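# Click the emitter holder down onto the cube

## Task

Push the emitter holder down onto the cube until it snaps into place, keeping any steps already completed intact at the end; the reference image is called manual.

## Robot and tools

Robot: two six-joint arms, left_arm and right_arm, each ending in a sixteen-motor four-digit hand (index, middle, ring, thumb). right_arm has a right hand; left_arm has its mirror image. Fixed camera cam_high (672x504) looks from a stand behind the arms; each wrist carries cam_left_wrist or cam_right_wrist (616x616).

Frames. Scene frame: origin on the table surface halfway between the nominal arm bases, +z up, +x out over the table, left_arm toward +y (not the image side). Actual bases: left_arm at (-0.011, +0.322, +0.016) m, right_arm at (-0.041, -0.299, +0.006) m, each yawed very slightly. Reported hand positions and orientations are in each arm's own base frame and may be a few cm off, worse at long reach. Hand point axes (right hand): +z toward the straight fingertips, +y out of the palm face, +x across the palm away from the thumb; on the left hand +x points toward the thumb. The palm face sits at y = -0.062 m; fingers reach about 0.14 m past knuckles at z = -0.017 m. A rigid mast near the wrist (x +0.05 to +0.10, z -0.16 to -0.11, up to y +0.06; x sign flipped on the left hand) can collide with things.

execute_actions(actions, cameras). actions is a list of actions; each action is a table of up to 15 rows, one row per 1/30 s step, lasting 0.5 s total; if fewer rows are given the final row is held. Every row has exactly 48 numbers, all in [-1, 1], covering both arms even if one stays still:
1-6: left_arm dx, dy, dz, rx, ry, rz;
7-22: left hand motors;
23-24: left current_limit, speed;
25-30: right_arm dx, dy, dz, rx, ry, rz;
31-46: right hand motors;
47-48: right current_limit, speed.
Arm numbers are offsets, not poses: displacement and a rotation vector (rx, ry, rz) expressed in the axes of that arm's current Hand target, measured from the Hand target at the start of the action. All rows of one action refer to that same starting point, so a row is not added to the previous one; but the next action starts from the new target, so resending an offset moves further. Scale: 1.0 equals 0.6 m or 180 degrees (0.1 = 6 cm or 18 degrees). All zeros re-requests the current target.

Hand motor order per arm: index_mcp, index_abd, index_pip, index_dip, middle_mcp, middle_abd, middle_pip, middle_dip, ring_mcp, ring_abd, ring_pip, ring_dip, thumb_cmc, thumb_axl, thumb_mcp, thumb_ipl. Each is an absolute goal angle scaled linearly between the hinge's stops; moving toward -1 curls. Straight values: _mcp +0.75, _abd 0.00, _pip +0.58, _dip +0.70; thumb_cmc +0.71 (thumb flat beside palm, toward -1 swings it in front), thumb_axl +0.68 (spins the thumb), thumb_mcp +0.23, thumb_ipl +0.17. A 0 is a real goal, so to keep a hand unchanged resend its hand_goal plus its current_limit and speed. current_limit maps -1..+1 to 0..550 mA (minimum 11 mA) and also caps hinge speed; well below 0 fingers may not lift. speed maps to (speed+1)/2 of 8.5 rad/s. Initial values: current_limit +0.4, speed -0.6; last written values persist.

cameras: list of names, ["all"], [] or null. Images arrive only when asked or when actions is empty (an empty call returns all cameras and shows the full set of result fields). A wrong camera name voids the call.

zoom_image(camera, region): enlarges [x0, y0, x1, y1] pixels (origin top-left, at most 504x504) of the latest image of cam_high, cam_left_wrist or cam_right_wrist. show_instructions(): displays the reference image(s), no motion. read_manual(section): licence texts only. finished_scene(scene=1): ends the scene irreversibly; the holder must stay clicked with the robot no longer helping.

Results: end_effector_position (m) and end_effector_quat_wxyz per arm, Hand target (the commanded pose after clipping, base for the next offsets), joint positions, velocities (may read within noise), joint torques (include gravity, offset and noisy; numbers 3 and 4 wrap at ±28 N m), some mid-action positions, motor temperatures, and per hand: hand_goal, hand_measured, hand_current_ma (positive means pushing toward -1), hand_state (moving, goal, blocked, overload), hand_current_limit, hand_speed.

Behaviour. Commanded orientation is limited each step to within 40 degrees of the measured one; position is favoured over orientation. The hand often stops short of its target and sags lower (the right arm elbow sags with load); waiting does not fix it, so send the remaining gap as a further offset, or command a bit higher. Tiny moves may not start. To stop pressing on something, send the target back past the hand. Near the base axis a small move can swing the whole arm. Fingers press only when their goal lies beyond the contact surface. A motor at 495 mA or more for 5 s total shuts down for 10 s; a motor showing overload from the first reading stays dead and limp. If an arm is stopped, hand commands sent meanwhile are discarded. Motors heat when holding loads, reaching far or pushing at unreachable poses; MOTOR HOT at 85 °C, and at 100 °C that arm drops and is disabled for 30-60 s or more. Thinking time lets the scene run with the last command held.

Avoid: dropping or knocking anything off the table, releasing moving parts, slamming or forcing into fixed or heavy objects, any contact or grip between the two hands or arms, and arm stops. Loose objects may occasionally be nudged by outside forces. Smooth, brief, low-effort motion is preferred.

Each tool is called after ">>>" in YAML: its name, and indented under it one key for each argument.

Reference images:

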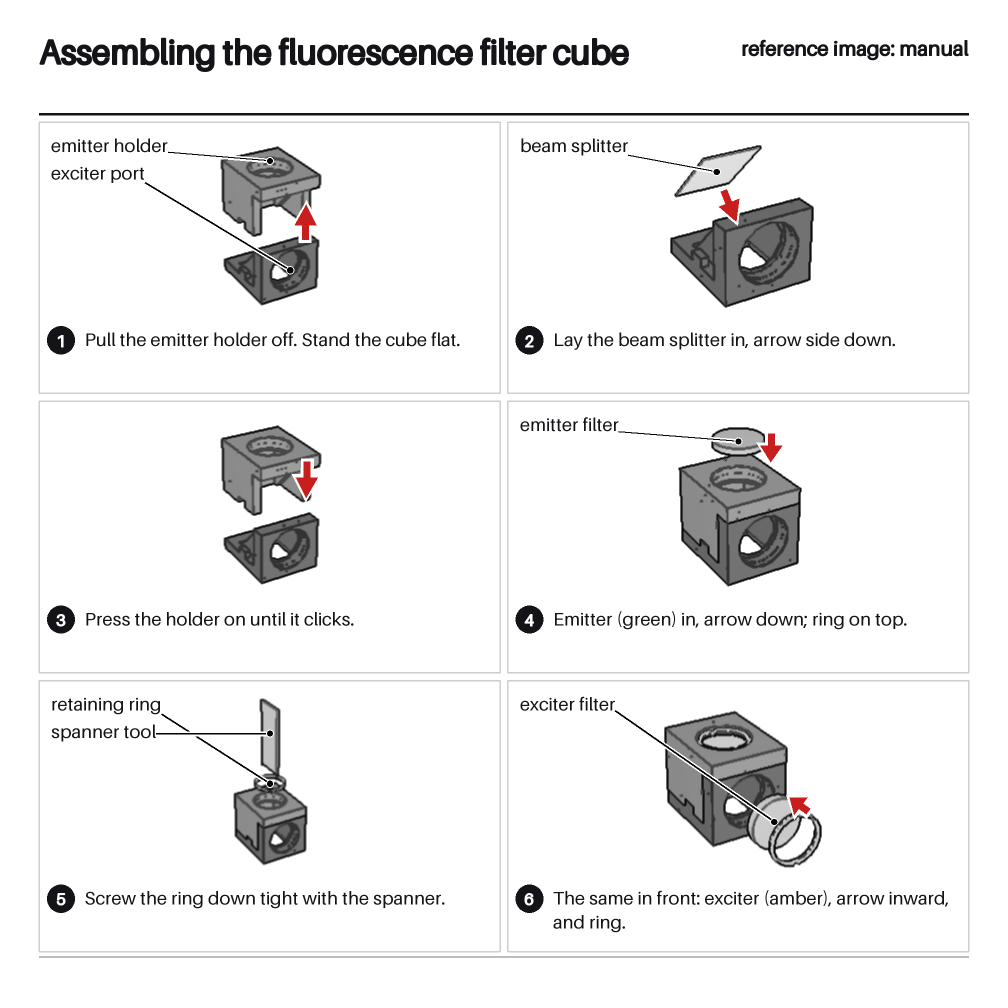

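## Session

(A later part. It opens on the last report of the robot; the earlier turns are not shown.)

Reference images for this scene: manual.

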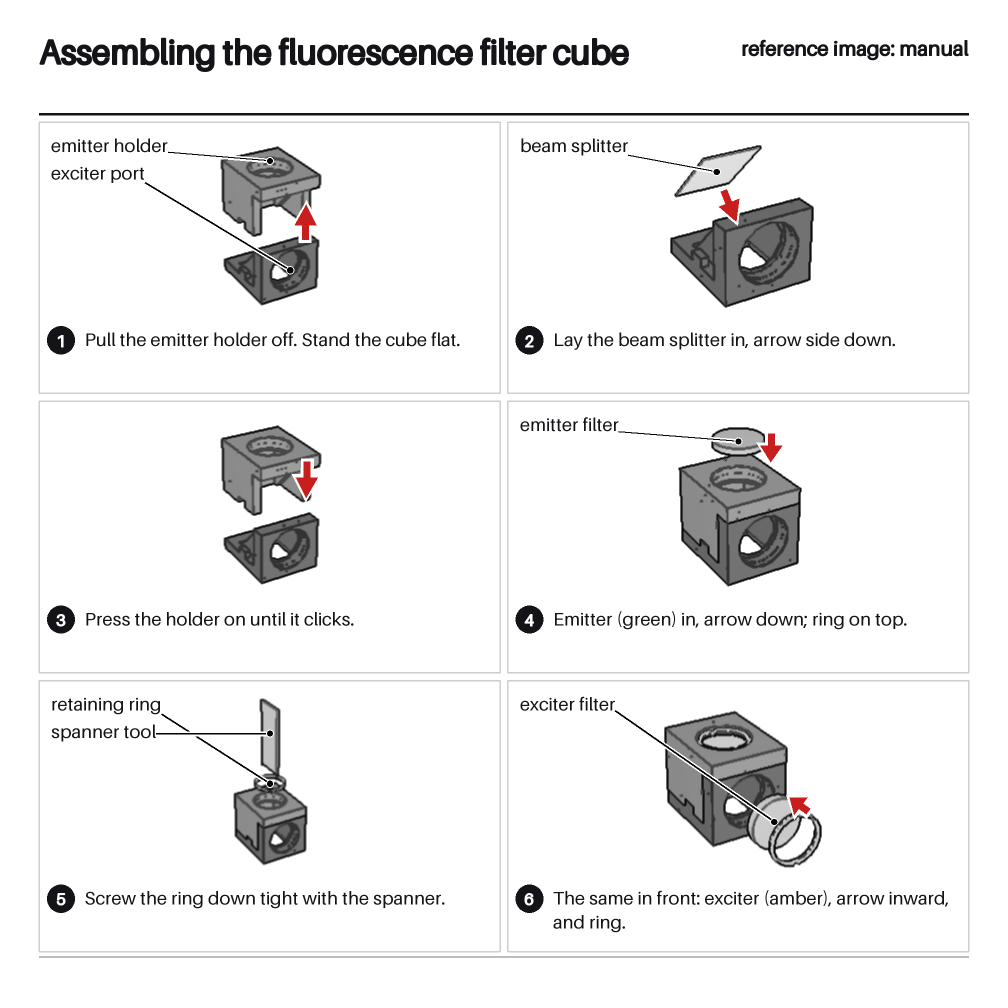

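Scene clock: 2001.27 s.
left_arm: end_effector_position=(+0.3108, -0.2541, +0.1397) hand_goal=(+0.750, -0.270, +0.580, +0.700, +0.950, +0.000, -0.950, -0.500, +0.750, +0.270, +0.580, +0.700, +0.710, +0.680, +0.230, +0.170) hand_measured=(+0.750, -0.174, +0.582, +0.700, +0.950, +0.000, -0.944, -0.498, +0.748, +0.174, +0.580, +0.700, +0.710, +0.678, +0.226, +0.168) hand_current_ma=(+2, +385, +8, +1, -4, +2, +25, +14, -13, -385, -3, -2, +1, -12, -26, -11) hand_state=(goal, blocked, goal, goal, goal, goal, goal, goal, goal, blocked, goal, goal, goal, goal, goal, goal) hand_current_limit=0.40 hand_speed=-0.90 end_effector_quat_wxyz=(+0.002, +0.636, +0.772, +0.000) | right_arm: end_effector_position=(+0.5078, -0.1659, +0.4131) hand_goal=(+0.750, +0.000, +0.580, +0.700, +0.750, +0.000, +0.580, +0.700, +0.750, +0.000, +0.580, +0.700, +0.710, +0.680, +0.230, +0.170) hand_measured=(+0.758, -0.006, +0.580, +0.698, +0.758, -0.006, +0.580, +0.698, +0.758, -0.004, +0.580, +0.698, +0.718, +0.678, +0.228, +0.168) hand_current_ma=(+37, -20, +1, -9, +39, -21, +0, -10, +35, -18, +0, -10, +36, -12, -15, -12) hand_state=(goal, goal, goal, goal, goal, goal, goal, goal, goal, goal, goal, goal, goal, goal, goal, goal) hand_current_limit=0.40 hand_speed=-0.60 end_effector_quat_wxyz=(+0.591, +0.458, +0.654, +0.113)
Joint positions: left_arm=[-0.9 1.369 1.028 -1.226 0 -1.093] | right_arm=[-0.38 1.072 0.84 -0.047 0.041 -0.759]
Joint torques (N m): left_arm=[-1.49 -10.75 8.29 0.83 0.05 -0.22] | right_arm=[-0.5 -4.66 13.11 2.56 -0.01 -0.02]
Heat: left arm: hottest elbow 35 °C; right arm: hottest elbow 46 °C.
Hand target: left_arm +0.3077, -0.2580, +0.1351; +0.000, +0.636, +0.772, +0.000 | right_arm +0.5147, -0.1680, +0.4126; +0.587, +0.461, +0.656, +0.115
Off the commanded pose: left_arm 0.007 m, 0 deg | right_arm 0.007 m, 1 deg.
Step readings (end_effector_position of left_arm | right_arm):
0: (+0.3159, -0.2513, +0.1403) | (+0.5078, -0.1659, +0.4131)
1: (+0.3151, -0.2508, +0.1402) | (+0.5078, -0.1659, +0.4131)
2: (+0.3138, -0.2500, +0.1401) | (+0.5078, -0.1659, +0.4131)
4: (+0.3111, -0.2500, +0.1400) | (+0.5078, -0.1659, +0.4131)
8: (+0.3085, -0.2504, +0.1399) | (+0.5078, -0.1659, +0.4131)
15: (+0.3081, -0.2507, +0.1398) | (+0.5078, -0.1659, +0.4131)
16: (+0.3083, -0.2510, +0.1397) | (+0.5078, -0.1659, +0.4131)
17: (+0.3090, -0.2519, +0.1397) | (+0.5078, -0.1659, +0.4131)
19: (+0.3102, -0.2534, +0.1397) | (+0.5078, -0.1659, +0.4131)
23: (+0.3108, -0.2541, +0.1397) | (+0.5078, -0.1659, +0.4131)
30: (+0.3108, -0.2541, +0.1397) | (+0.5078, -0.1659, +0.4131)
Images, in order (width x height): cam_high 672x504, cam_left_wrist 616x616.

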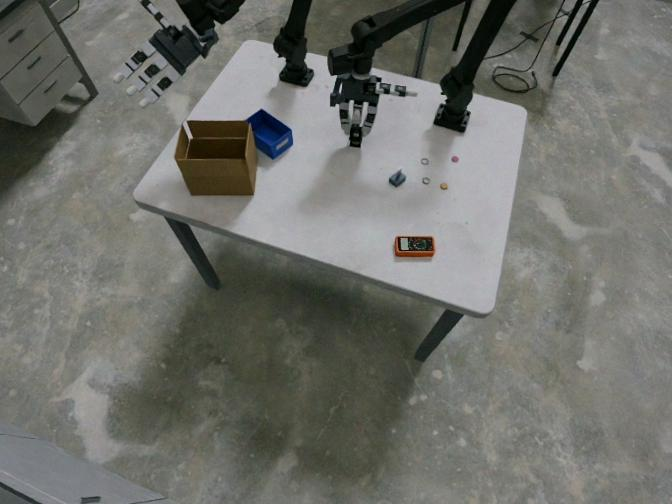

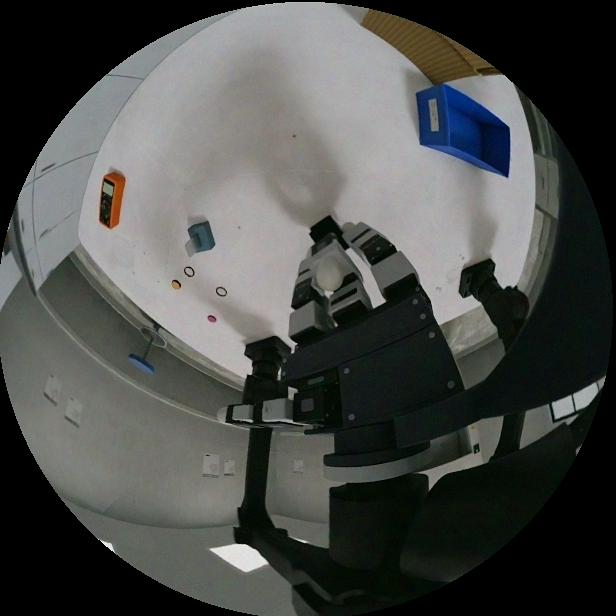

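>>> execute_actions:
  actions:
    - [[0,0,-0.08,0,0,0,0.75,-0.27,0.58,0.7,0.95,0,-0.95,-0.5,0.75,0.27,0.58,0.7,0.71,0.68,0.23,0.17,0.4,-0.9,0,0,0,0,0,0,0.75,0,0.58,0.7,0.75,0,0.58,0.7,0.75,0,0.58,0.7,0.71,0.68,0.23,0.17,0.4,-0.6]]
    - [[-0.006,0.085,0,0,0,0,0.75,-0.27,0.58,0.7,0.95,0,-0.95,-0.5,0.75,0.27,0.58,0.7,0.71,0.68,0.23,0.17,0.4,-0.9,0,0,0,0,0,0,0.75,0,0.58,0.7,0.75,0,0.58,0.7,0.75,0,0.58,0.7,0.71,0.68,0.23,0.17,0.4,-0.6]]
    - [[-0.006,0.085,0,0,0,0,0.75,-0.27,0.58,0.7,0.95,0,-0.95,-0.5,0.75,0.27,0.58,0.7,0.71,0.68,0.23,0.17,0.4,-0.9,0,0,0,0,0,0,0.75,0,0.58,0.7,0.75,0,0.58,0.7,0.75,0,0.58,0.7,0.71,0.68,0.23,0.17,0.4,-0.6]]
    - [[0,0,0.07,0,0,0,0.75,-0.27,0.58,0.7,0.95,0,-0.95,-0.5,0.75,0.27,0.58,0.7,0.71,0.68,0.23,0.17,0.4,-0.9,0,0,0,0,0,0,0.75,0,0.58,0.7,0.75,0,0.58,0.7,0.75,0,0.58,0.7,0.71,0.68,0.23,0.17,0.4,-0.6]]
  cameras: ["cam_high", "cam_left_wrist"]

>>> zoom_image:
  camera: "cam_left_wrist"
  region: [270, 160, 370, 260]

>>> zoom_image:
  camera: "cam_high"
  region: [330, 110, 400, 180]

Scene clock: 2226.73 s.
left_arm: end_effector_position=(+0.4079, -0.2408, +0.1465) hand_goal=(+0.750, -0.270, +0.580, +0.700, +0.950, +0.000, -0.950, -0.500, +0.750, +0.270, +0.580, +0.700, +0.710, +0.680, +0.230, +0.170) hand_measured=(+0.752, -0.174, +0.582, +0.700, +0.950, +0.000, -0.944, -0.498, +0.748, +0.174, +0.580, +0.700, +0.712, +0.678, +0.226, +0.168) hand_current_ma=(+5, +385, +9, +3, +0, +2, +25, +14, -9, -385, -1, -2, +6, -12, -27, -11) hand_state=(goal, blocked, goal, goal, goal, goal, goal, goal, goal, blocked, goal, goal, goal, goal, goal, goal) hand_current_limit=0.40 hand_speed=-0.90 end_effector_quat_wxyz=(+0.002, +0.629, +0.777, +0.000) | right_arm: end_effector_position=(+0.5078, -0.1659, +0.4131) hand_goal=(+0.750, +0.000, +0.580, +0.700, +0.750, +0.000, +0.580, +0.700, +0.750, +0.000, +0.580, +0.700, +0.710, +0.680, +0.230, +0.170) hand_measured=(+0.758, -0.006, +0.580, +0.698, +0.758, -0.006, +0.580, +0.698, +0.758, -0.004, +0.580, +0.698, +0.718, +0.678, +0.228, +0.168) hand_current_ma=(+37, -20, +1, -9, +39, -21, +0, -10, +35, -18, +0, -10, +36, -12, -15, -12) hand_state=(goal, goal, goal, goal, goal, goal, goal, goal, goal, goal, goal, goal, goal, goal, goal, goal) hand_current_limit=0.40 hand_speed=-0.60 end_effector_quat_wxyz=(+0.591, +0.458, +0.654, +0.113)
Joint positions: left_arm=[-0.705 1.516 1.201 -1.252 -0.001 -0.915] | right_arm=[-0.38 1.072 0.84 -0.047 0.041 -0.759]
Joint torques (N m): left_arm=[-0.79 -13.74 8.7 0.91 0.07 0.05] | right_arm=[-0.5 -4.78 13.12 2.56 -0.01 -0.02]
Heat: left arm: hottest elbow 34 °C; right arm: hottest elbow 47 °C.
Hand target: left_arm +0.4092, -0.2455, +0.1411; +0.000, +0.635, +0.772, +0.000 | right_arm +0.5147, -0.1680, +0.4126; +0.587, +0.461, +0.656, +0.115
Off the commanded pose: left_arm 0.007 m, 1 deg | right_arm 0.007 m, 1 deg.
Step readings (end_effector_position of left_arm | right_arm):
0: (+0.3108, -0.2541, +0.1397) | (+0.5078, -0.1659, +0.4131)
1: (+0.3093, -0.2523, +0.1408) | (+0.5078, -0.1659, +0.4131)
2: (+0.3069, -0.2493, +0.1435) | (+0.5078, -0.1659, +0.4131)
4: (+0.3032, -0.2446, +0.1512) | (+0.5078, -0.1659, +0.4131)
8: (+0.3029, -0.2441, +0.1605) | (+0.5078, -0.1659, +0.4131)
15: (+0.3032, -0.2446, +0.1619) | (+0.5078, -0.1659, +0.4131)
16: (+0.3052, -0.2449, +0.1625) | (+0.5078, -0.1659, +0.4131)
17: (+0.3099, -0.2449, +0.1642) | (+0.5078, -0.1659, +0.4131)
19: (+0.3265, -0.2429, +0.1690) | (+0.5078, -0.1659, +0.4131)
23: (+0.3476, -0.2370, +0.1752) | (+0.5078, -0.1659, +0.4131)
30: (+0.3487, -0.2377, +0.1747) | (+0.5078, -0.1659, +0.4131)
31: (+0.3512, -0.2376, +0.1749) | (+0.5078, -0.1659, +0.4131)
32: (+0.3563, -0.2393, +0.1759) | (+0.5078, -0.1659, +0.4131)
34: (+0.3747, -0.2394, +0.1775) | (+0.5078, -0.1659, +0.4131)
38: (+0.3971, -0.2328, +0.1736) | (+0.5078, -0.1659, +0.4131)
45: (+0.3985, -0.2325, +0.1708) | (+0.5078, -0.1659, +0.4131)
46: (+0.3996, -0.2335, +0.1694) | (+0.5078, -0.1659, +0.4131)
47: (+0.4024, -0.2360, +0.1671) | (+0.5078, -0.1659, +0.4131)
49: (+0.4066, -0.2397, +0.1594) | (+0.5078, -0.1659, +0.4131)
53: (+0.4076, -0.2406, +0.1482) | (+0.5078, -0.1659, +0.4131)
60: (+0.4079, -0.2408, +0.1465) | (+0.5078, -0.1659, +0.4131)
Images, in order (width x height): cam_high 672x504, cam_left_wrist 616x616.

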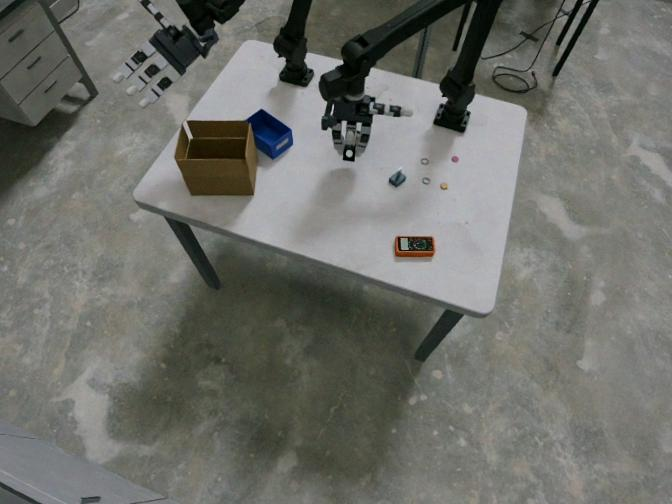

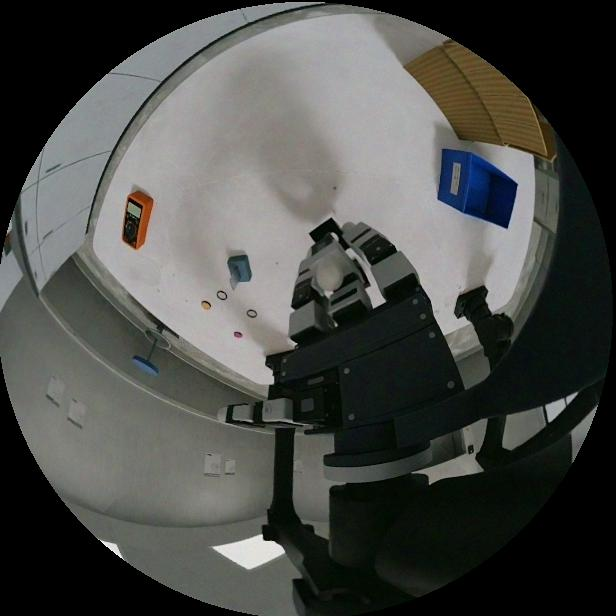

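Scaled by 5.040 from the camera's 616x616 image, which has a finer 880x880 frame.

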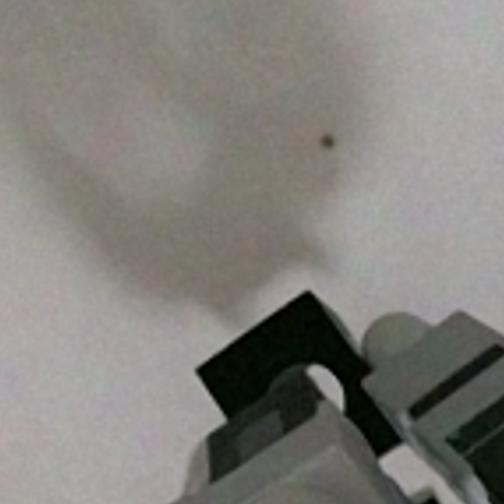

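Scaled by 7.200 from the camera's 672x504 image, which has a finer 960x720 frame.

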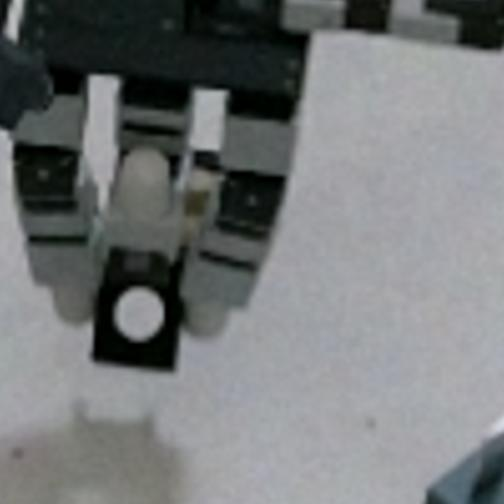

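>>> execute_actions:
  actions:
    - [[0,0,0.02,0,0,0,0.75,-0.21,0.58,0.7,0.95,0,-0.95,-0.5,0.75,0.21,0.58,0.7,0.71,0.68,0.23,0.17,0.4,-0.9,0,0,0,0,0,0,0.75,0,0.58,0.7,0.75,0,0.58,0.7,0.75,0,0.58,0.7,0.71,0.68,0.23,0.17,0.4,-0.6]]
    - [[0,0,0.02,0,0,0,0.75,-0.21,0.58,0.7,0.95,0,-0.95,-0.5,0.75,0.21,0.58,0.7,0.71,0.68,0.23,0.17,0.4,-0.9,0,0,0,0,0,0,0.75,0,0.58,0.7,0.75,0,0.58,0.7,0.75,0,0.58,0.7,0.71,0.68,0.23,0.17,0.4,-0.6]]
    - [[0,0,0.016,0,0,0,0.75,-0.2,0.58,0.7,0.95,0,-0.95,-0.5,0.75,0.2,0.58,0.7,0.71,0.68,0.23,0.17,0.4,-0.9,0,0,0,0,0,0,0.75,0,0.58,0.7,0.75,0,0.58,0.7,0.75,0,0.58,0.7,0.71,0.68,0.23,0.17,0.4,-0.6]]
  cameras: ["cam_high", "cam_left_wrist"]

>>> zoom_image:
  camera: "cam_left_wrist"
  region: [290, 190, 360, 260]

>>> zoom_image:
  camera: "cam_high"
  region: [330, 130, 380, 180]

Scene clock: 2247.60 s.
left_arm: end_effector_position=(+0.4092, -0.2420, +0.1188) hand_goal=(+0.750, -0.200, +0.580, +0.700, +0.950, +0.000, -0.950, -0.500, +0.750, +0.200, +0.580, +0.700, +0.710, +0.680, +0.230, +0.170) hand_measured=(+0.752, -0.172, +0.582, +0.700, +0.950, +0.000, -0.944, -0.498, +0.748, +0.166, +0.580, +0.700, +0.712, +0.678, +0.226, +0.168) hand_current_ma=(+7, +123, +9, +3, +0, +2, +25, +14, -7, -144, -1, -2, +6, -12, -27, -11) hand_state=(goal, blocked, goal, goal, goal, goal, goal, goal, goal, blocked, goal, goal, goal, goal, goal, goal) hand_current_limit=0.40 hand_speed=-0.90 end_effector_quat_wxyz=(+0.008, +0.629, +0.777, +0.000) | right_arm: end_effector_position=(+0.5078, -0.1659, +0.4131) hand_goal=(+0.750, +0.000, +0.580, +0.700, +0.750, +0.000, +0.580, +0.700, +0.750, +0.000, +0.580, +0.700, +0.710, +0.680, +0.230, +0.170) hand_measured=(+0.758, -0.006, +0.580, +0.698, +0.758, -0.006, +0.580, +0.698, +0.758, -0.004, +0.580, +0.698, +0.718, +0.678, +0.228, +0.168) hand_current_ma=(+37, -20, +1, -9, +39, -21, +0, -10, +35, -18, +0, -10, +36, -12, -15, -12) hand_state=(goal, goal, goal, goal, goal, goal, goal, goal, goal, goal, goal, goal, goal, goal, goal, goal) hand_current_limit=0.40 hand_speed=-0.60 end_effector_quat_wxyz=(+0.591, +0.458, +0.654, +0.113)
Joint positions: left_arm=[-0.705 1.538 1.148 -1.164 -0.001 -0.915] | right_arm=[-0.38 1.072 0.84 -0.047 0.041 -0.759]
Joint torques (N m): left_arm=[-0.91 -12.92 8.2 0.91 0.06 0.04] | right_arm=[-0.56 -4.72 13.12 2.58 -0.01 -0.02]
Heat: left arm: hottest elbow 34 °C; right arm: hottest elbow 47 °C.
Hand target: left_arm +0.4093, -0.2455, +0.1076; +0.000, +0.636, +0.772, +0.000 | right_arm +0.5147, -0.1680, +0.4126; +0.587, +0.461, +0.656, +0.115
Off the commanded pose: left_arm 0.012 m, 1 deg | right_arm 0.007 m, 1 deg.
Step readings (end_effector_position of left_arm | right_arm):
0: (+0.4079, -0.2408, +0.1465) | (+0.5078, -0.1659, +0.4131)
1: (+0.4080, -0.2410, +0.1458) | (+0.5078, -0.1659, +0.4131)
2: (+0.4088, -0.2416, +0.1446) | (+0.5078, -0.1659, +0.4131)
4: (+0.4089, -0.2418, +0.1411) | (+0.5078, -0.1659, +0.4131)
8: (+0.4079, -0.2409, +0.1380) | (+0.5078, -0.1659, +0.4131)
15: (+0.4083, -0.2412, +0.1381) | (+0.5078, -0.1659, +0.4131)
16: (+0.4084, -0.2413, +0.1373) | (+0.5078, -0.1659, +0.4131)
17: (+0.4091, -0.2419, +0.1360) | (+0.5078, -0.1659, +0.4131)
19: (+0.4093, -0.2421, +0.1320) | (+0.5078, -0.1659, +0.4131)
23: (+0.4081, -0.2411, +0.1261) | (+0.5078, -0.1659, +0.4131)
30: (+0.4084, -0.2413, +0.1257) | (+0.5078, -0.1659, +0.4131)
31: (+0.4086, -0.2415, +0.1252) | (+0.5078, -0.1659, +0.4131)
32: (+0.4091, -0.2419, +0.1244) | (+0.5078, -0.1659, +0.4131)
34: (+0.4097, -0.2424, +0.1222) | (+0.5078, -0.1659, +0.4131)
38: (+0.4090, -0.2418, +0.1191) | (+0.5078, -0.1659, +0.4131)
45: (+0.4092, -0.2420, +0.1188) | (+0.5078, -0.1659, +0.4131)
Images, in order (width x height): cam_high 672x504, cam_left_wrist 616x616.

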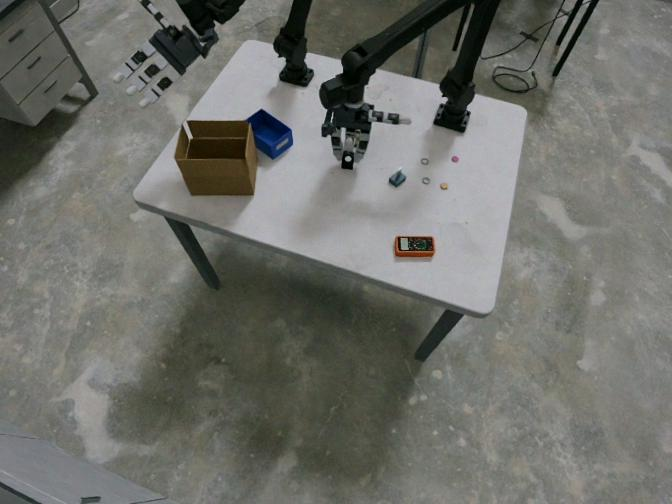

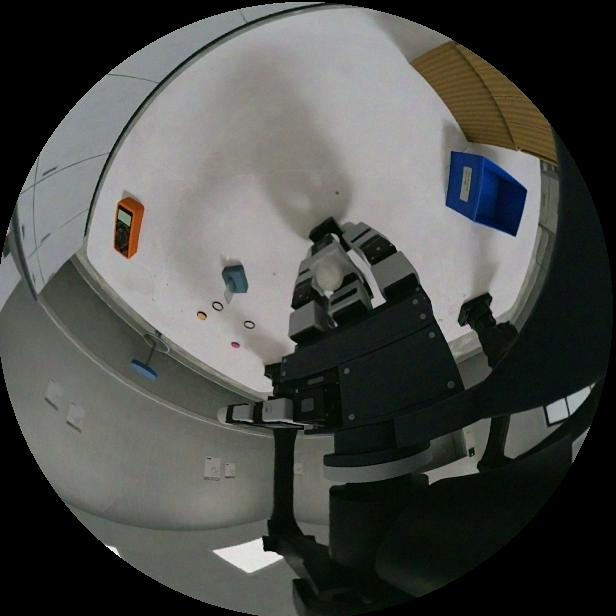

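Scaled by 7.200 from the camera's 616x616 image, which has a finer 880x880 frame.

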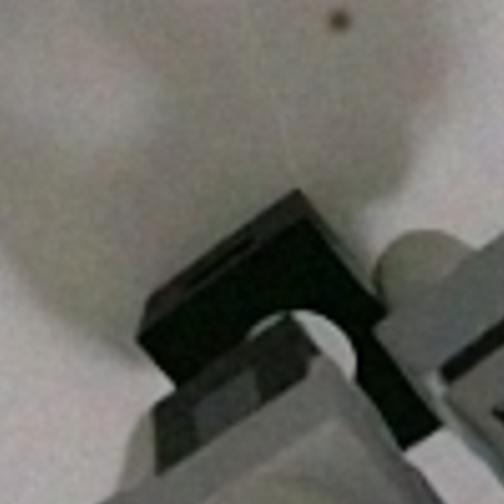

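Scaled by 10.080 from the camera's 672x504 image, which has a finer 960x720 frame.

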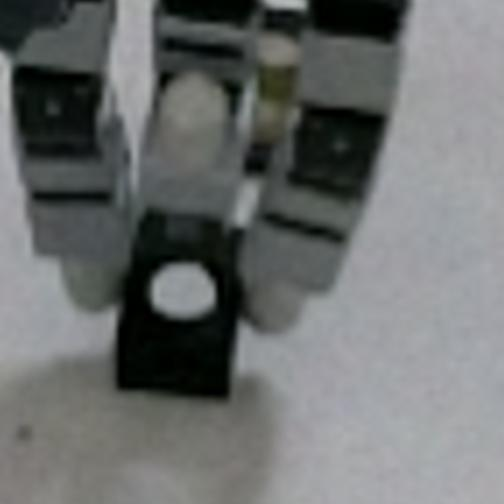

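>>> execute_actions:
  actions:
    - [[0,0,0.012,0,0,0,0.75,-0.2,0.58,0.7,0.95,0,-0.95,-0.5,0.75,0.2,0.58,0.7,0.71,0.68,0.23,0.17,0.4,-0.9,0,0,0,0,0,0,0.75,0,0.58,0.7,0.75,0,0.58,0.7,0.75,0,0.58,0.7,0.71,0.68,0.23,0.17,0.4,-0.6]]
  cameras: ["cam_high", "cam_left_wrist"]

>>> zoom_image:
  camera: "cam_left_wrist"
  region: [290, 190, 360, 260]

>>> zoom_image:
  camera: "cam_high"
  region: [330, 130, 380, 180]

Scene clock: 2262.97 s.
left_arm: end_effector_position=(+0.4098, -0.2425, +0.1143) hand_goal=(+0.750, -0.200, +0.580, +0.700, +0.950, +0.000, -0.950, -0.500, +0.750, +0.200, +0.580, +0.700, +0.710, +0.680, +0.230, +0.170) hand_measured=(+0.752, -0.172, +0.582, +0.700, +0.950, +0.000, -0.944, -0.498, +0.748, +0.166, +0.580, +0.700, +0.712, +0.678, +0.226, +0.168) hand_current_ma=(+7, +123, +9, +3, +0, +2, +25, +14, -7, -144, -1, -2, +6, -12, -27, -11) hand_state=(goal, blocked, goal, goal, goal, goal, goal, goal, goal, blocked, goal, goal, goal, goal, goal, goal) hand_current_limit=0.40 hand_speed=-0.90 end_effector_quat_wxyz=(+0.011, +0.629, +0.777, +0.000) | right_arm: end_effector_position=(+0.5078, -0.1659, +0.4131) hand_goal=(+0.750, +0.000, +0.580, +0.700, +0.750, +0.000, +0.580, +0.700, +0.750, +0.000, +0.580, +0.700, +0.710, +0.680, +0.230, +0.170) hand_measured=(+0.758, -0.006, +0.580, +0.698, +0.758, -0.006, +0.580, +0.698, +0.758, -0.004, +0.580, +0.698, +0.718, +0.678, +0.228, +0.168) hand_current_ma=(+37, -20, +1, -9, +39, -21, +0, -10, +35, -18, +0, -10, +36, -12, -15, -12) hand_state=(goal, goal, goal, goal, goal, goal, goal, goal, goal, goal, goal, goal, goal, goal, goal, goal) hand_current_limit=0.40 hand_speed=-0.60 end_effector_quat_wxyz=(+0.591, +0.458, +0.654, +0.113)
Joint positions: left_arm=[-0.705 1.542 1.139 -1.146 -0.001 -0.915] | right_arm=[-0.38 1.072 0.84 -0.047 0.041 -0.759]
Joint torques (N m): left_arm=[-1.03 -12.69 7.9 1.05 0.05 0.04] | right_arm=[-0.5 -4.66 13.12 2.56 0 -0.02]
Heat: left arm: hottest elbow 34 °C; right arm: hottest elbow 47 °C.
Hand target: left_arm +0.4093, -0.2455, +0.1003; +0.000, +0.636, +0.772, +0.000 | right_arm +0.5147, -0.1680, +0.4126; +0.587, +0.461, +0.656, +0.115
Off the commanded pose: left_arm 0.014 m, 2 deg | right_arm 0.007 m, 1 deg.
Step readings (end_effector_position of left_arm | right_arm):
0: (+0.4092, -0.2420, +0.1188) | (+0.5078, -0.1659, +0.4131)
1: (+0.4092, -0.2420, +0.1183) | (+0.5078, -0.1659, +0.4131)
2: (+0.4096, -0.2423, +0.1175) | (+0.5078, -0.1659, +0.4131)
4: (+0.4097, -0.2425, +0.1153) | (+0.5078, -0.1659, +0.4131)
8: (+0.4098, -0.2425, +0.1143) | (+0.5078, -0.1659, +0.4131)
15: (+0.4098, -0.2425, +0.1143) | (+0.5078, -0.1659, +0.4131)
Images, in order (width x height): cam_high 672x504, cam_left_wrist 616x616.

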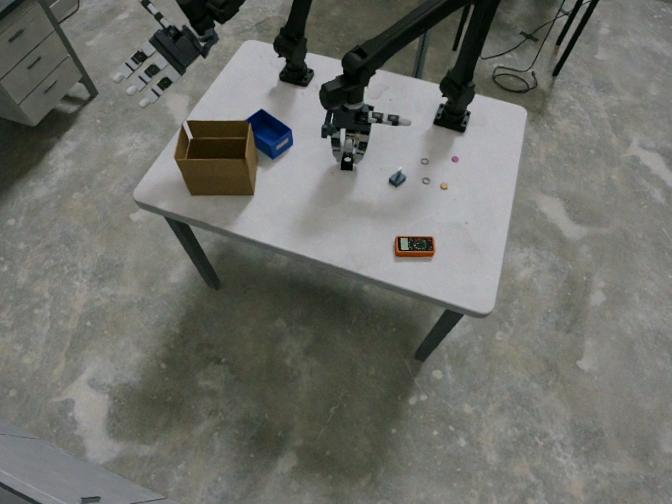

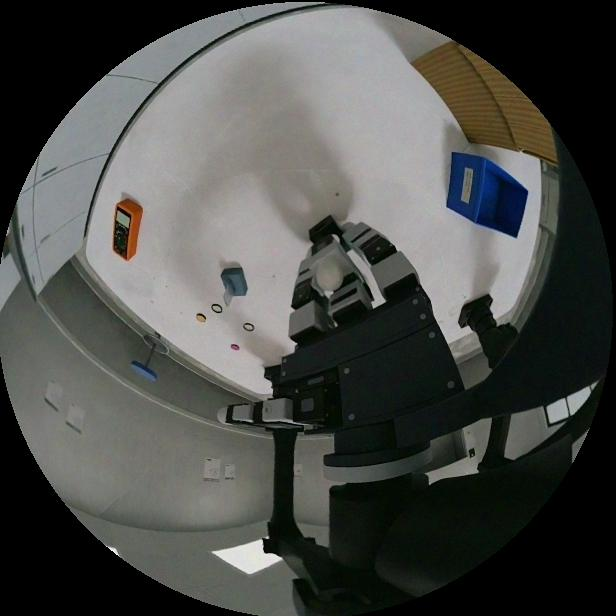

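Scaled by 7.200 from the camera's 616x616 image, which has a finer 880x880 frame.

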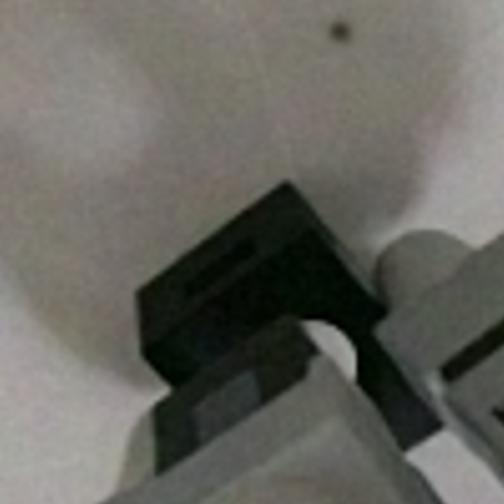

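Scaled by 10.080 from the camera's 672x504 image, which has a finer 960x720 frame.

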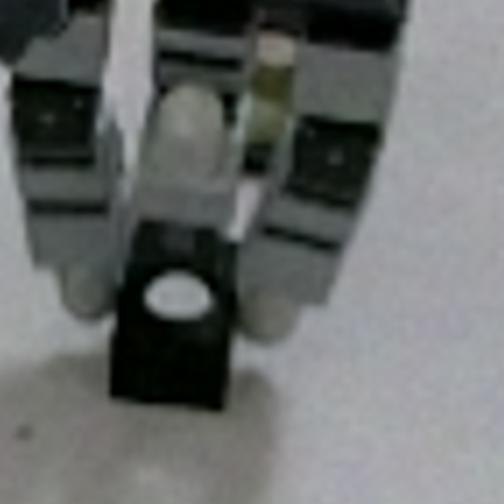

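>>> execute_actions:
  actions:
    - [[0,0,0,0,0,0,0.75,0,0.58,0.7,0.95,0,-0.95,-0.5,0.75,0,0.58,0.7,0.71,0.68,0.23,0.17,0.4,-0.9,0,0,0,0,0,0,0.75,0,0.58,0.7,0.75,0,0.58,0.7,0.75,0,0.58,0.7,0.71,0.68,0.23,0.17,0.4,-0.6]]
    - [[0,0,0,0,0,0,0.75,0,0.58,0.7,0.95,0,-0.95,-0.5,0.75,0,0.58,0.7,0.71,0.68,0.23,0.17,0.4,-0.9,0,0,0,0,0,0,0.75,0,0.58,0.7,0.75,0,0.58,0.7,0.75,0,0.58,0.7,0.71,0.68,0.23,0.17,0.4,-0.6]]
    - [[0,0.003,-0.06,0,0,0,0.75,0,0.58,0.7,0.95,0,-0.95,-0.5,0.75,0,0.58,0.7,0.71,0.68,0.23,0.17,0.4,-0.9,0,0,0,0,0,0,0.75,0,0.58,0.7,0.75,0,0.58,0.7,0.75,0,0.58,0.7,0.71,0.68,0.23,0.17,0.4,-0.6]]
    - [[0,0,0.035,0,0,0,0.75,0,0.58,0.7,0.95,0,-0.95,-0.5,0.75,0,0.58,0.7,0.71,0.68,0.23,0.17,0.4,-0.9,0,0,0,0,0,0,0.75,0,0.58,0.7,0.75,0,0.58,0.7,0.75,0,0.58,0.7,0.71,0.68,0.23,0.17,0.4,-0.6]]
  cameras: ["cam_high", "cam_left_wrist"]

>>> zoom_image:
  camera: "cam_left_wrist"
  region: [290, 190, 360, 260]

Scene clock: 2327.83 s.
left_arm: end_effector_position=(+0.4063, -0.2397, +0.1178) hand_goal=(+0.750, +0.000, +0.580, +0.700, +0.950, +0.000, -0.950, -0.500, +0.750, +0.000, +0.580, +0.700, +0.710, +0.680, +0.230, +0.170) hand_measured=(+0.750, -0.002, +0.582, +0.700, +0.950, +0.000, -0.944, -0.498, +0.748, +0.002, +0.580, +0.700, +0.712, +0.678, +0.226, +0.168) hand_current_ma=(+1, -9, +8, +3, -1, +2, +25, +14, -8, +8, -1, -2, +6, -12, -28, -11) hand_state=(goal, goal, goal, goal, goal, goal, goal, goal, goal, goal, goal, goal, goal, goal, goal, goal) hand_current_limit=0.40 hand_speed=-0.90 end_effector_quat_wxyz=(-0.002, +0.630, +0.776, +0.000) | right_arm: end_effector_position=(+0.5078, -0.1659, +0.4131) hand_goal=(+0.750, +0.000, +0.580, +0.700, +0.750, +0.000, +0.580, +0.700, +0.750, +0.000, +0.580, +0.700, +0.710, +0.680, +0.230, +0.170) hand_measured=(+0.758, -0.006, +0.580, +0.698, +0.758, -0.006, +0.580, +0.698, +0.758, -0.004, +0.580, +0.698, +0.718, +0.678, +0.228, +0.168) hand_current_ma=(+37, -20, +1, -9, +39, -21, +0, -10, +35, -18, +0, -10, +36, -12, -15, -12) hand_state=(goal, goal, goal, goal, goal, goal, goal, goal, goal, goal, goal, goal, goal, goal, goal, goal) hand_current_limit=0.40 hand_speed=-0.60 end_effector_quat_wxyz=(+0.591, +0.458, +0.654, +0.113)
Joint positions: left_arm=[-0.705 1.541 1.15 -1.184 -0.001 -0.912] | right_arm=[-0.38 1.072 0.84 -0.047 0.041 -0.759]
Joint torques (N m): left_arm=[-0.56 -13.8 9.36 0.85 0.05 0.03] | right_arm=[-0.56 -4.72 13.12 2.58 0 -0.02]
Heat: left arm: hottest elbow 33 °C; right arm: hottest elbow 47 °C.
Hand target: left_arm +0.4110, -0.2451, +0.1153; +0.000, +0.636, +0.772, +0.000 | right_arm +0.5147, -0.1680, +0.4126; +0.587, +0.461, +0.656, +0.115
Off the commanded pose: left_arm 0.008 m, 1 deg | right_arm 0.007 m, 1 deg.
Step readings (end_effector_position of left_arm | right_arm):
0: (+0.4098, -0.2425, +0.1143) | (+0.5078, -0.1659, +0.4131)
1: (+0.4098, -0.2425, +0.1143) | (+0.5078, -0.1659, +0.4131)
2: (+0.4098, -0.2425, +0.1143) | (+0.5078, -0.1659, +0.4131)
4: (+0.4099, -0.2426, +0.1144) | (+0.5078, -0.1659, +0.4131)
8: (+0.4101, -0.2428, +0.1144) | (+0.5078, -0.1659, +0.4131)
15: (+0.4101, -0.2428, +0.1144) | (+0.5078, -0.1659, +0.4131)
16: (+0.4101, -0.2428, +0.1144) | (+0.5078, -0.1659, +0.4131)
17: (+0.4101, -0.2428, +0.1144) | (+0.5078, -0.1659, +0.4131)
19: (+0.4101, -0.2428, +0.1144) | (+0.5078, -0.1659, +0.4131)
23: (+0.4101, -0.2428, +0.1144) | (+0.5078, -0.1659, +0.4131)
30: (+0.4101, -0.2428, +0.1144) | (+0.5078, -0.1659, +0.4131)
31: (+0.4085, -0.2414, +0.1145) | (+0.5078, -0.1659, +0.4131)
32: (+0.4061, -0.2395, +0.1154) | (+0.5078, -0.1659, +0.4131)
34: (+0.4018, -0.2358, +0.1168) | (+0.5078, -0.1659, +0.4131)
38: (+0.3993, -0.2337, +0.1167) | (+0.5078, -0.1659, +0.4131)
45: (+0.3992, -0.2336, +0.1167) | (+0.5078, -0.1659, +0.4131)
46: (+0.4000, -0.2342, +0.1168) | (+0.5078, -0.1659, +0.4131)
47: (+0.4017, -0.2357, +0.1171) | (+0.5078, -0.1659, +0.4131)
49: (+0.4050, -0.2386, +0.1176) | (+0.5078, -0.1659, +0.4131)
53: (+0.4063, -0.2397, +0.1178) | (+0.5078, -0.1659, +0.4131)
60: (+0.4063, -0.2397, +0.1178) | (+0.5078, -0.1659, +0.4131)
Images, in order (width x height): cam_high 672x504, cam_left_wrist 616x616.

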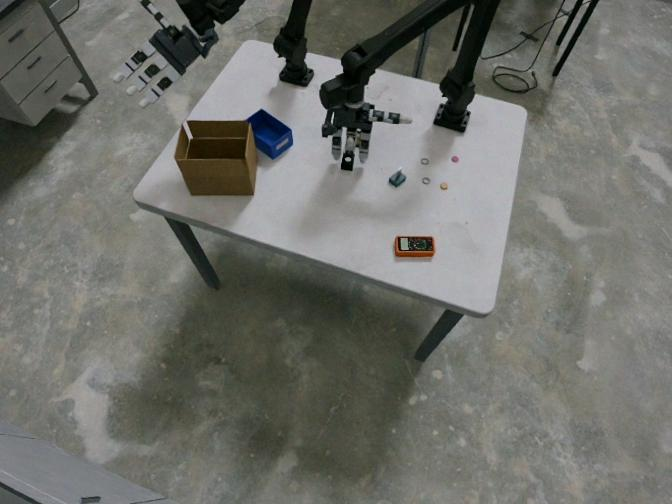

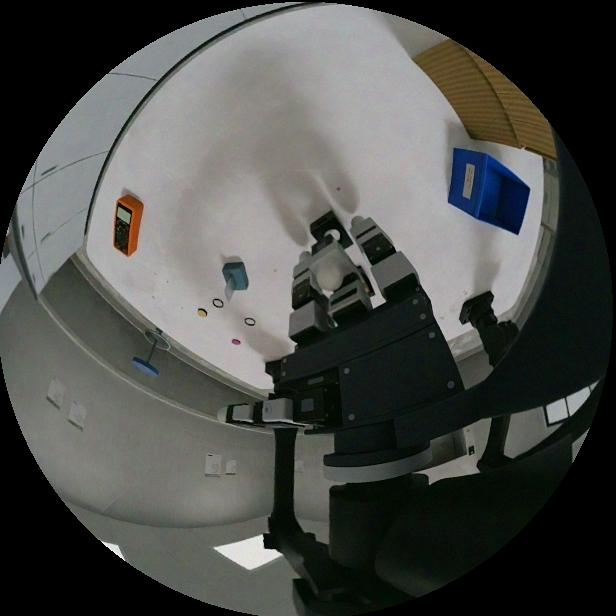

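Scaled by 7.200 from the camera's 616x616 image, which has a finer 880x880 frame.

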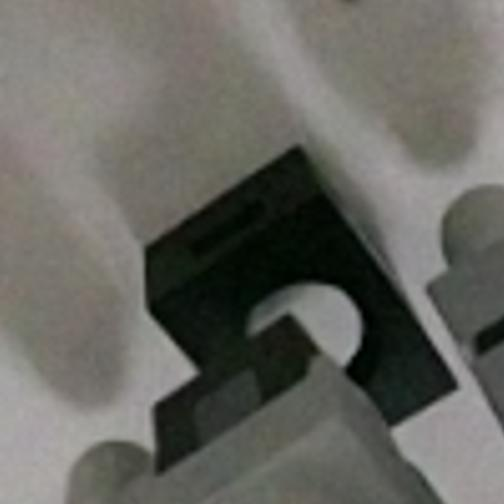

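>>> execute_actions:
  actions:
    - [[-0.0091,0.0101,-0.05,0,0,0.01,0.75,0,0.58,0.7,0.95,0,-0.95,-0.5,0.75,0,0.58,0.7,0.71,0.68,0.23,0.17,0.4,-0.9,0,0,0,0,0,0,0.75,0,0.58,0.7,0.75,0,0.58,0.7,0.75,0,0.58,0.7,0.71,0.68,0.23,0.17,0.4,-0.6]]
    - [[0,0,0.02,0,0,0,0.75,0,0.58,0.7,0.95,0,-0.95,-0.5,0.75,0,0.58,0.7,0.71,0.68,0.23,0.17,0.4,-0.9,0,0,0,0,0,0,0.75,0,0.58,0.7,0.75,0,0.58,0.7,0.75,0,0.58,0.7,0.71,0.68,0.23,0.17,0.4,-0.6]]
    - [[0,0,0.02,0,0,0,0.75,0,0.58,0.7,0.95,0,-0.95,-0.5,0.75,0,0.58,0.7,0.71,0.68,0.23,0.17,0.4,-0.9,0,0,0,0,0,0,0.75,0,0.58,0.7,0.75,0,0.58,0.7,0.75,0,0.58,0.7,0.71,0.68,0.23,0.17,0.4,-0.6]]
  cameras: ["cam_left_wrist"]

>>> zoom_image:
  camera: "cam_left_wrist"
  region: [290, 190, 360, 260]

Scene clock: 2398.07 s.
left_arm: end_effector_position=(+0.4148, -0.2486, +0.1314) hand_goal=(+0.750, +0.000, +0.580, +0.700, +0.950, +0.000, -0.950, -0.500, +0.750, +0.000, +0.580, +0.700, +0.710, +0.680, +0.230, +0.170) hand_measured=(+0.750, -0.002, +0.582, +0.700, +0.950, +0.000, -0.944, -0.498, +0.748, +0.002, +0.580, +0.700, +0.712, +0.678, +0.226, +0.168) hand_current_ma=(+0, -8, +8, +3, -1, +2, +25, +14, -7, +7, -1, -2, +6, -12, -28, -11) hand_state=(goal, goal, goal, goal, goal, goal, goal, goal, goal, goal, goal, goal, goal, goal, goal, goal) hand_current_limit=0.40 hand_speed=-0.90 end_effector_quat_wxyz=(+0.007, +0.645, +0.765, +0.000) | right_arm: end_effector_position=(+0.5078, -0.1659, +0.4131) hand_goal=(+0.750, +0.000, +0.580, +0.700, +0.750, +0.000, +0.580, +0.700, +0.750, +0.000, +0.580, +0.700, +0.710, +0.680, +0.230, +0.170) hand_measured=(+0.758, -0.006, +0.580, +0.698, +0.758, -0.006, +0.580, +0.698, +0.758, -0.004, +0.580, +0.698, +0.718, +0.678, +0.228, +0.168) hand_current_ma=(+37, -20, +1, -9, +39, -21, +0, -10, +35, -18, +0, -10, +36, -12, -15, -12) hand_state=(goal, goal, goal, goal, goal, goal, goal, goal, goal, goal, goal, goal, goal, goal, goal, goal) hand_current_limit=0.40 hand_speed=-0.60 end_effector_quat_wxyz=(+0.591, +0.458, +0.654, +0.113)
Joint positions: left_arm=[-0.705 1.541 1.186 -1.202 -0.001 -0.875] | right_arm=[-0.38 1.072 0.84 -0.047 0.041 -0.759]
Joint torques (N m): left_arm=[-0.03 -13.33 8.55 0.94 0.06 0.05] | right_arm=[-0.56 -4.72 13.09 2.56 0 -0.02]
Heat: left arm: hottest elbow 34 °C; right arm: hottest elbow 47 °C.
Hand target: left_arm +0.4180, -0.2493, +0.1213; +0.000, +0.648, +0.762, +0.000 | right_arm +0.5147, -0.1680, +0.4126; +0.587, +0.461, +0.656, +0.115
Off the commanded pose: left_arm 0.011 m, 1 deg | right_arm 0.007 m, 1 deg.
Step readings (end_effector_position of left_arm | right_arm):
0: (+0.4063, -0.2397, +0.1178) | (+0.5078, -0.1659, +0.4131)
1: (+0.4053, -0.2390, +0.1184) | (+0.5078, -0.1659, +0.4131)
2: (+0.4044, -0.2385, +0.1202) | (+0.5078, -0.1659, +0.4131)
4: (+0.4038, -0.2384, +0.1249) | (+0.5078, -0.1659, +0.4131)
8: (+0.4062, -0.2410, +0.1296) | (+0.5078, -0.1659, +0.4131)
15: (+0.4061, -0.2412, +0.1298) | (+0.5078, -0.1659, +0.4131)
16: (+0.4064, -0.2414, +0.1298) | (+0.5078, -0.1659, +0.4131)
17: (+0.4071, -0.2420, +0.1299) | (+0.5078, -0.1659, +0.4131)
19: (+0.4083, -0.2431, +0.1301) | (+0.5078, -0.1659, +0.4131)
23: (+0.4088, -0.2435, +0.1302) | (+0.5078, -0.1659, +0.4131)
30: (+0.4089, -0.2436, +0.1302) | (+0.5078, -0.1659, +0.4131)
31: (+0.4095, -0.2441, +0.1303) | (+0.5078, -0.1659, +0.4131)
32: (+0.4109, -0.2453, +0.1306) | (+0.5078, -0.1659, +0.4131)
34: (+0.4137, -0.2477, +0.1311) | (+0.5078, -0.1659, +0.4131)
38: (+0.4148, -0.2486, +0.1314) | (+0.5078, -0.1659, +0.4131)
45: (+0.4148, -0.2486, +0.1314) | (+0.5078, -0.1659, +0.4131)
Images, in order (width x height): cam_left_wrist 616x616.

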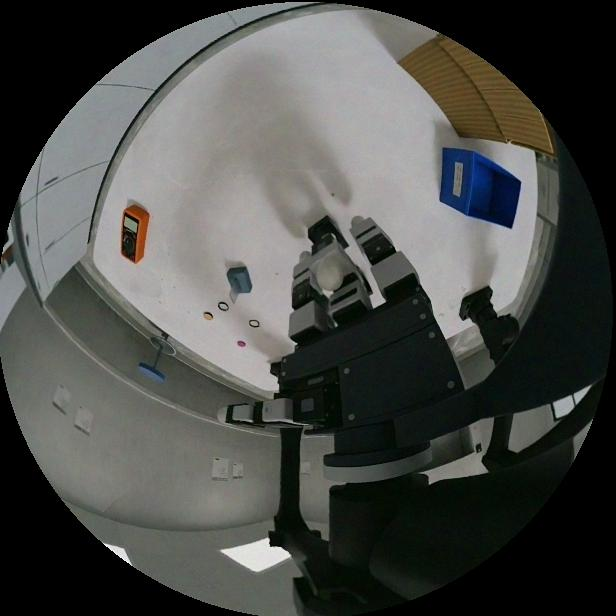

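Scaled by 7.200 from the camera's 616x616 image, which has a finer 880x880 frame.

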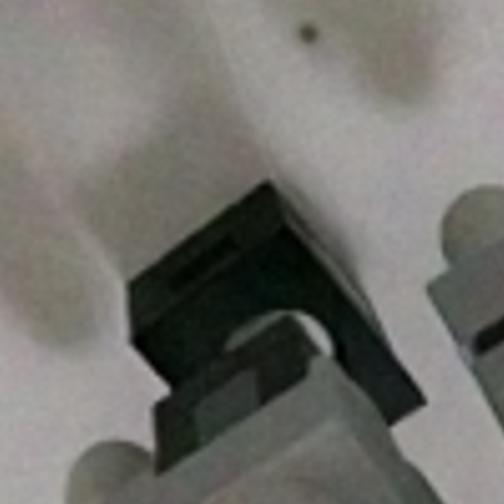

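>>> execute_actions:
  actions:
    - [[0.0067,0.0015,0.0125,0,0,0,0.75,0,0.58,0.7,0.95,0,-0.95,-0.5,0.75,0,0.58,0.7,0.71,0.68,0.23,0.17,0.4,-0.9,0,0,0,0,0,0,0.75,0,0.58,0.7,0.75,0,0.58,0.7,0.75,0,0.58,0.7,0.71,0.68,0.23,0.17,0.4,-0.6]]
  cameras: ["cam_left_wrist"]

>>> zoom_image:
  camera: "cam_left_wrist"
  region: [290, 190, 360, 260]

Scene clock: 2420.20 s.
left_arm: end_effector_position=(+0.4144, -0.2486, +0.1259) hand_goal=(+0.750, +0.000, +0.580, +0.700, +0.950, +0.000, -0.950, -0.500, +0.750, +0.000, +0.580, +0.700, +0.710, +0.680, +0.230, +0.170) hand_measured=(+0.750, -0.002, +0.582, +0.700, +0.950, +0.000, -0.944, -0.498, +0.748, +0.002, +0.580, +0.700, +0.712, +0.678, +0.226, +0.168) hand_current_ma=(+0, -8, +8, +3, -1, +2, +25, +14, -7, +7, -1, -2, +6, -12, -28, -11) hand_state=(goal, goal, goal, goal, goal, goal, goal, goal, goal, goal, goal, goal, goal, goal, goal, goal) hand_current_limit=0.40 hand_speed=-0.90 end_effector_quat_wxyz=(+0.009, +0.647, +0.762, +0.000) | right_arm: end_effector_position=(+0.5078, -0.1659, +0.4131) hand_goal=(+0.750, +0.000, +0.580, +0.700, +0.750, +0.000, +0.580, +0.700, +0.750, +0.000, +0.580, +0.700, +0.710, +0.680, +0.230, +0.170) hand_measured=(+0.758, -0.006, +0.580, +0.698, +0.758, -0.006, +0.580, +0.698, +0.758, -0.004, +0.580, +0.698, +0.718, +0.678, +0.228, +0.168) hand_current_ma=(+37, -20, +1, -9, +39, -21, +0, -10, +35, -18, +0, -10, +36, -12, -15, -12) hand_state=(goal, goal, goal, goal, goal, goal, goal, goal, goal, goal, goal, goal, goal, goal, goal, goal) hand_current_limit=0.40 hand_speed=-0.60 end_effector_quat_wxyz=(+0.591, +0.458, +0.654, +0.113)
Joint positions: left_arm=[-0.705 1.541 1.171 -1.182 -0.001 -0.868] | right_arm=[-0.38 1.072 0.84 -0.047 0.041 -0.759]
Joint torques (N m): left_arm=[0.44 -13.27 8.13 0.98 0.06 0.05] | right_arm=[-0.56 -4.66 13.11 2.56 -0.01 -0.02]
Heat: left arm: hottest elbow 35 °C; right arm: hottest elbow 47 °C.
Hand target: left_arm +0.4182, -0.2451, +0.1137; +0.000, +0.648, +0.762, +0.000 | right_arm +0.5147, -0.1680, +0.4126; +0.587, +0.461, +0.656, +0.115
Off the commanded pose: left_arm 0.013 m, 1 deg | right_arm 0.007 m, 1 deg.
Step readings (end_effector_position of left_arm | right_arm):
0: (+0.4148, -0.2486, +0.1314) | (+0.5078, -0.1659, +0.4131)
1: (+0.4149, -0.2488, +0.1309) | (+0.5078, -0.1659, +0.4131)
2: (+0.4153, -0.2491, +0.1299) | (+0.5078, -0.1659, +0.4131)
4: (+0.4150, -0.2490, +0.1275) | (+0.5078, -0.1659, +0.4131)
8: (+0.4141, -0.2483, +0.1259) | (+0.5078, -0.1659, +0.4131)
15: (+0.4144, -0.2486, +0.1259) | (+0.5078, -0.1659, +0.4131)
Images, in order (width x height): cam_left_wrist 616x616.

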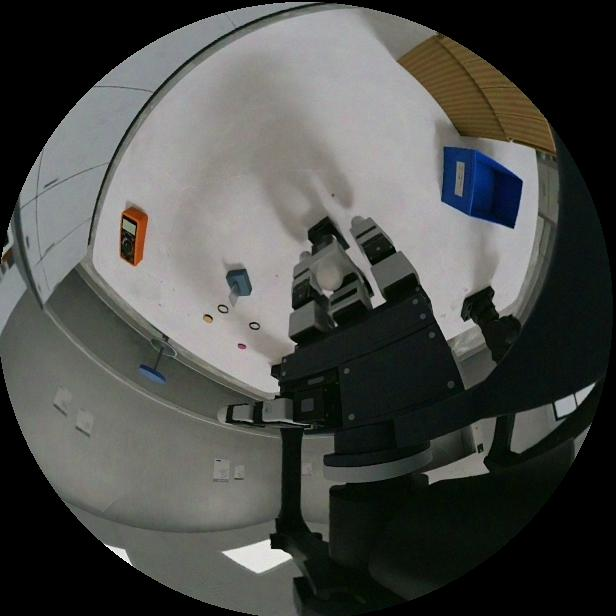

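Scaled by 7.200 from the camera's 616x616 image, which has a finer 880x880 frame.

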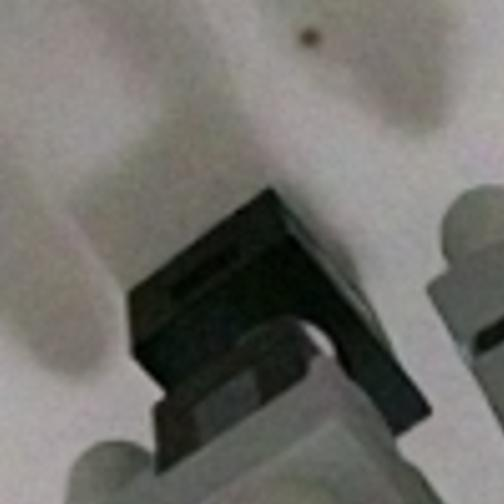

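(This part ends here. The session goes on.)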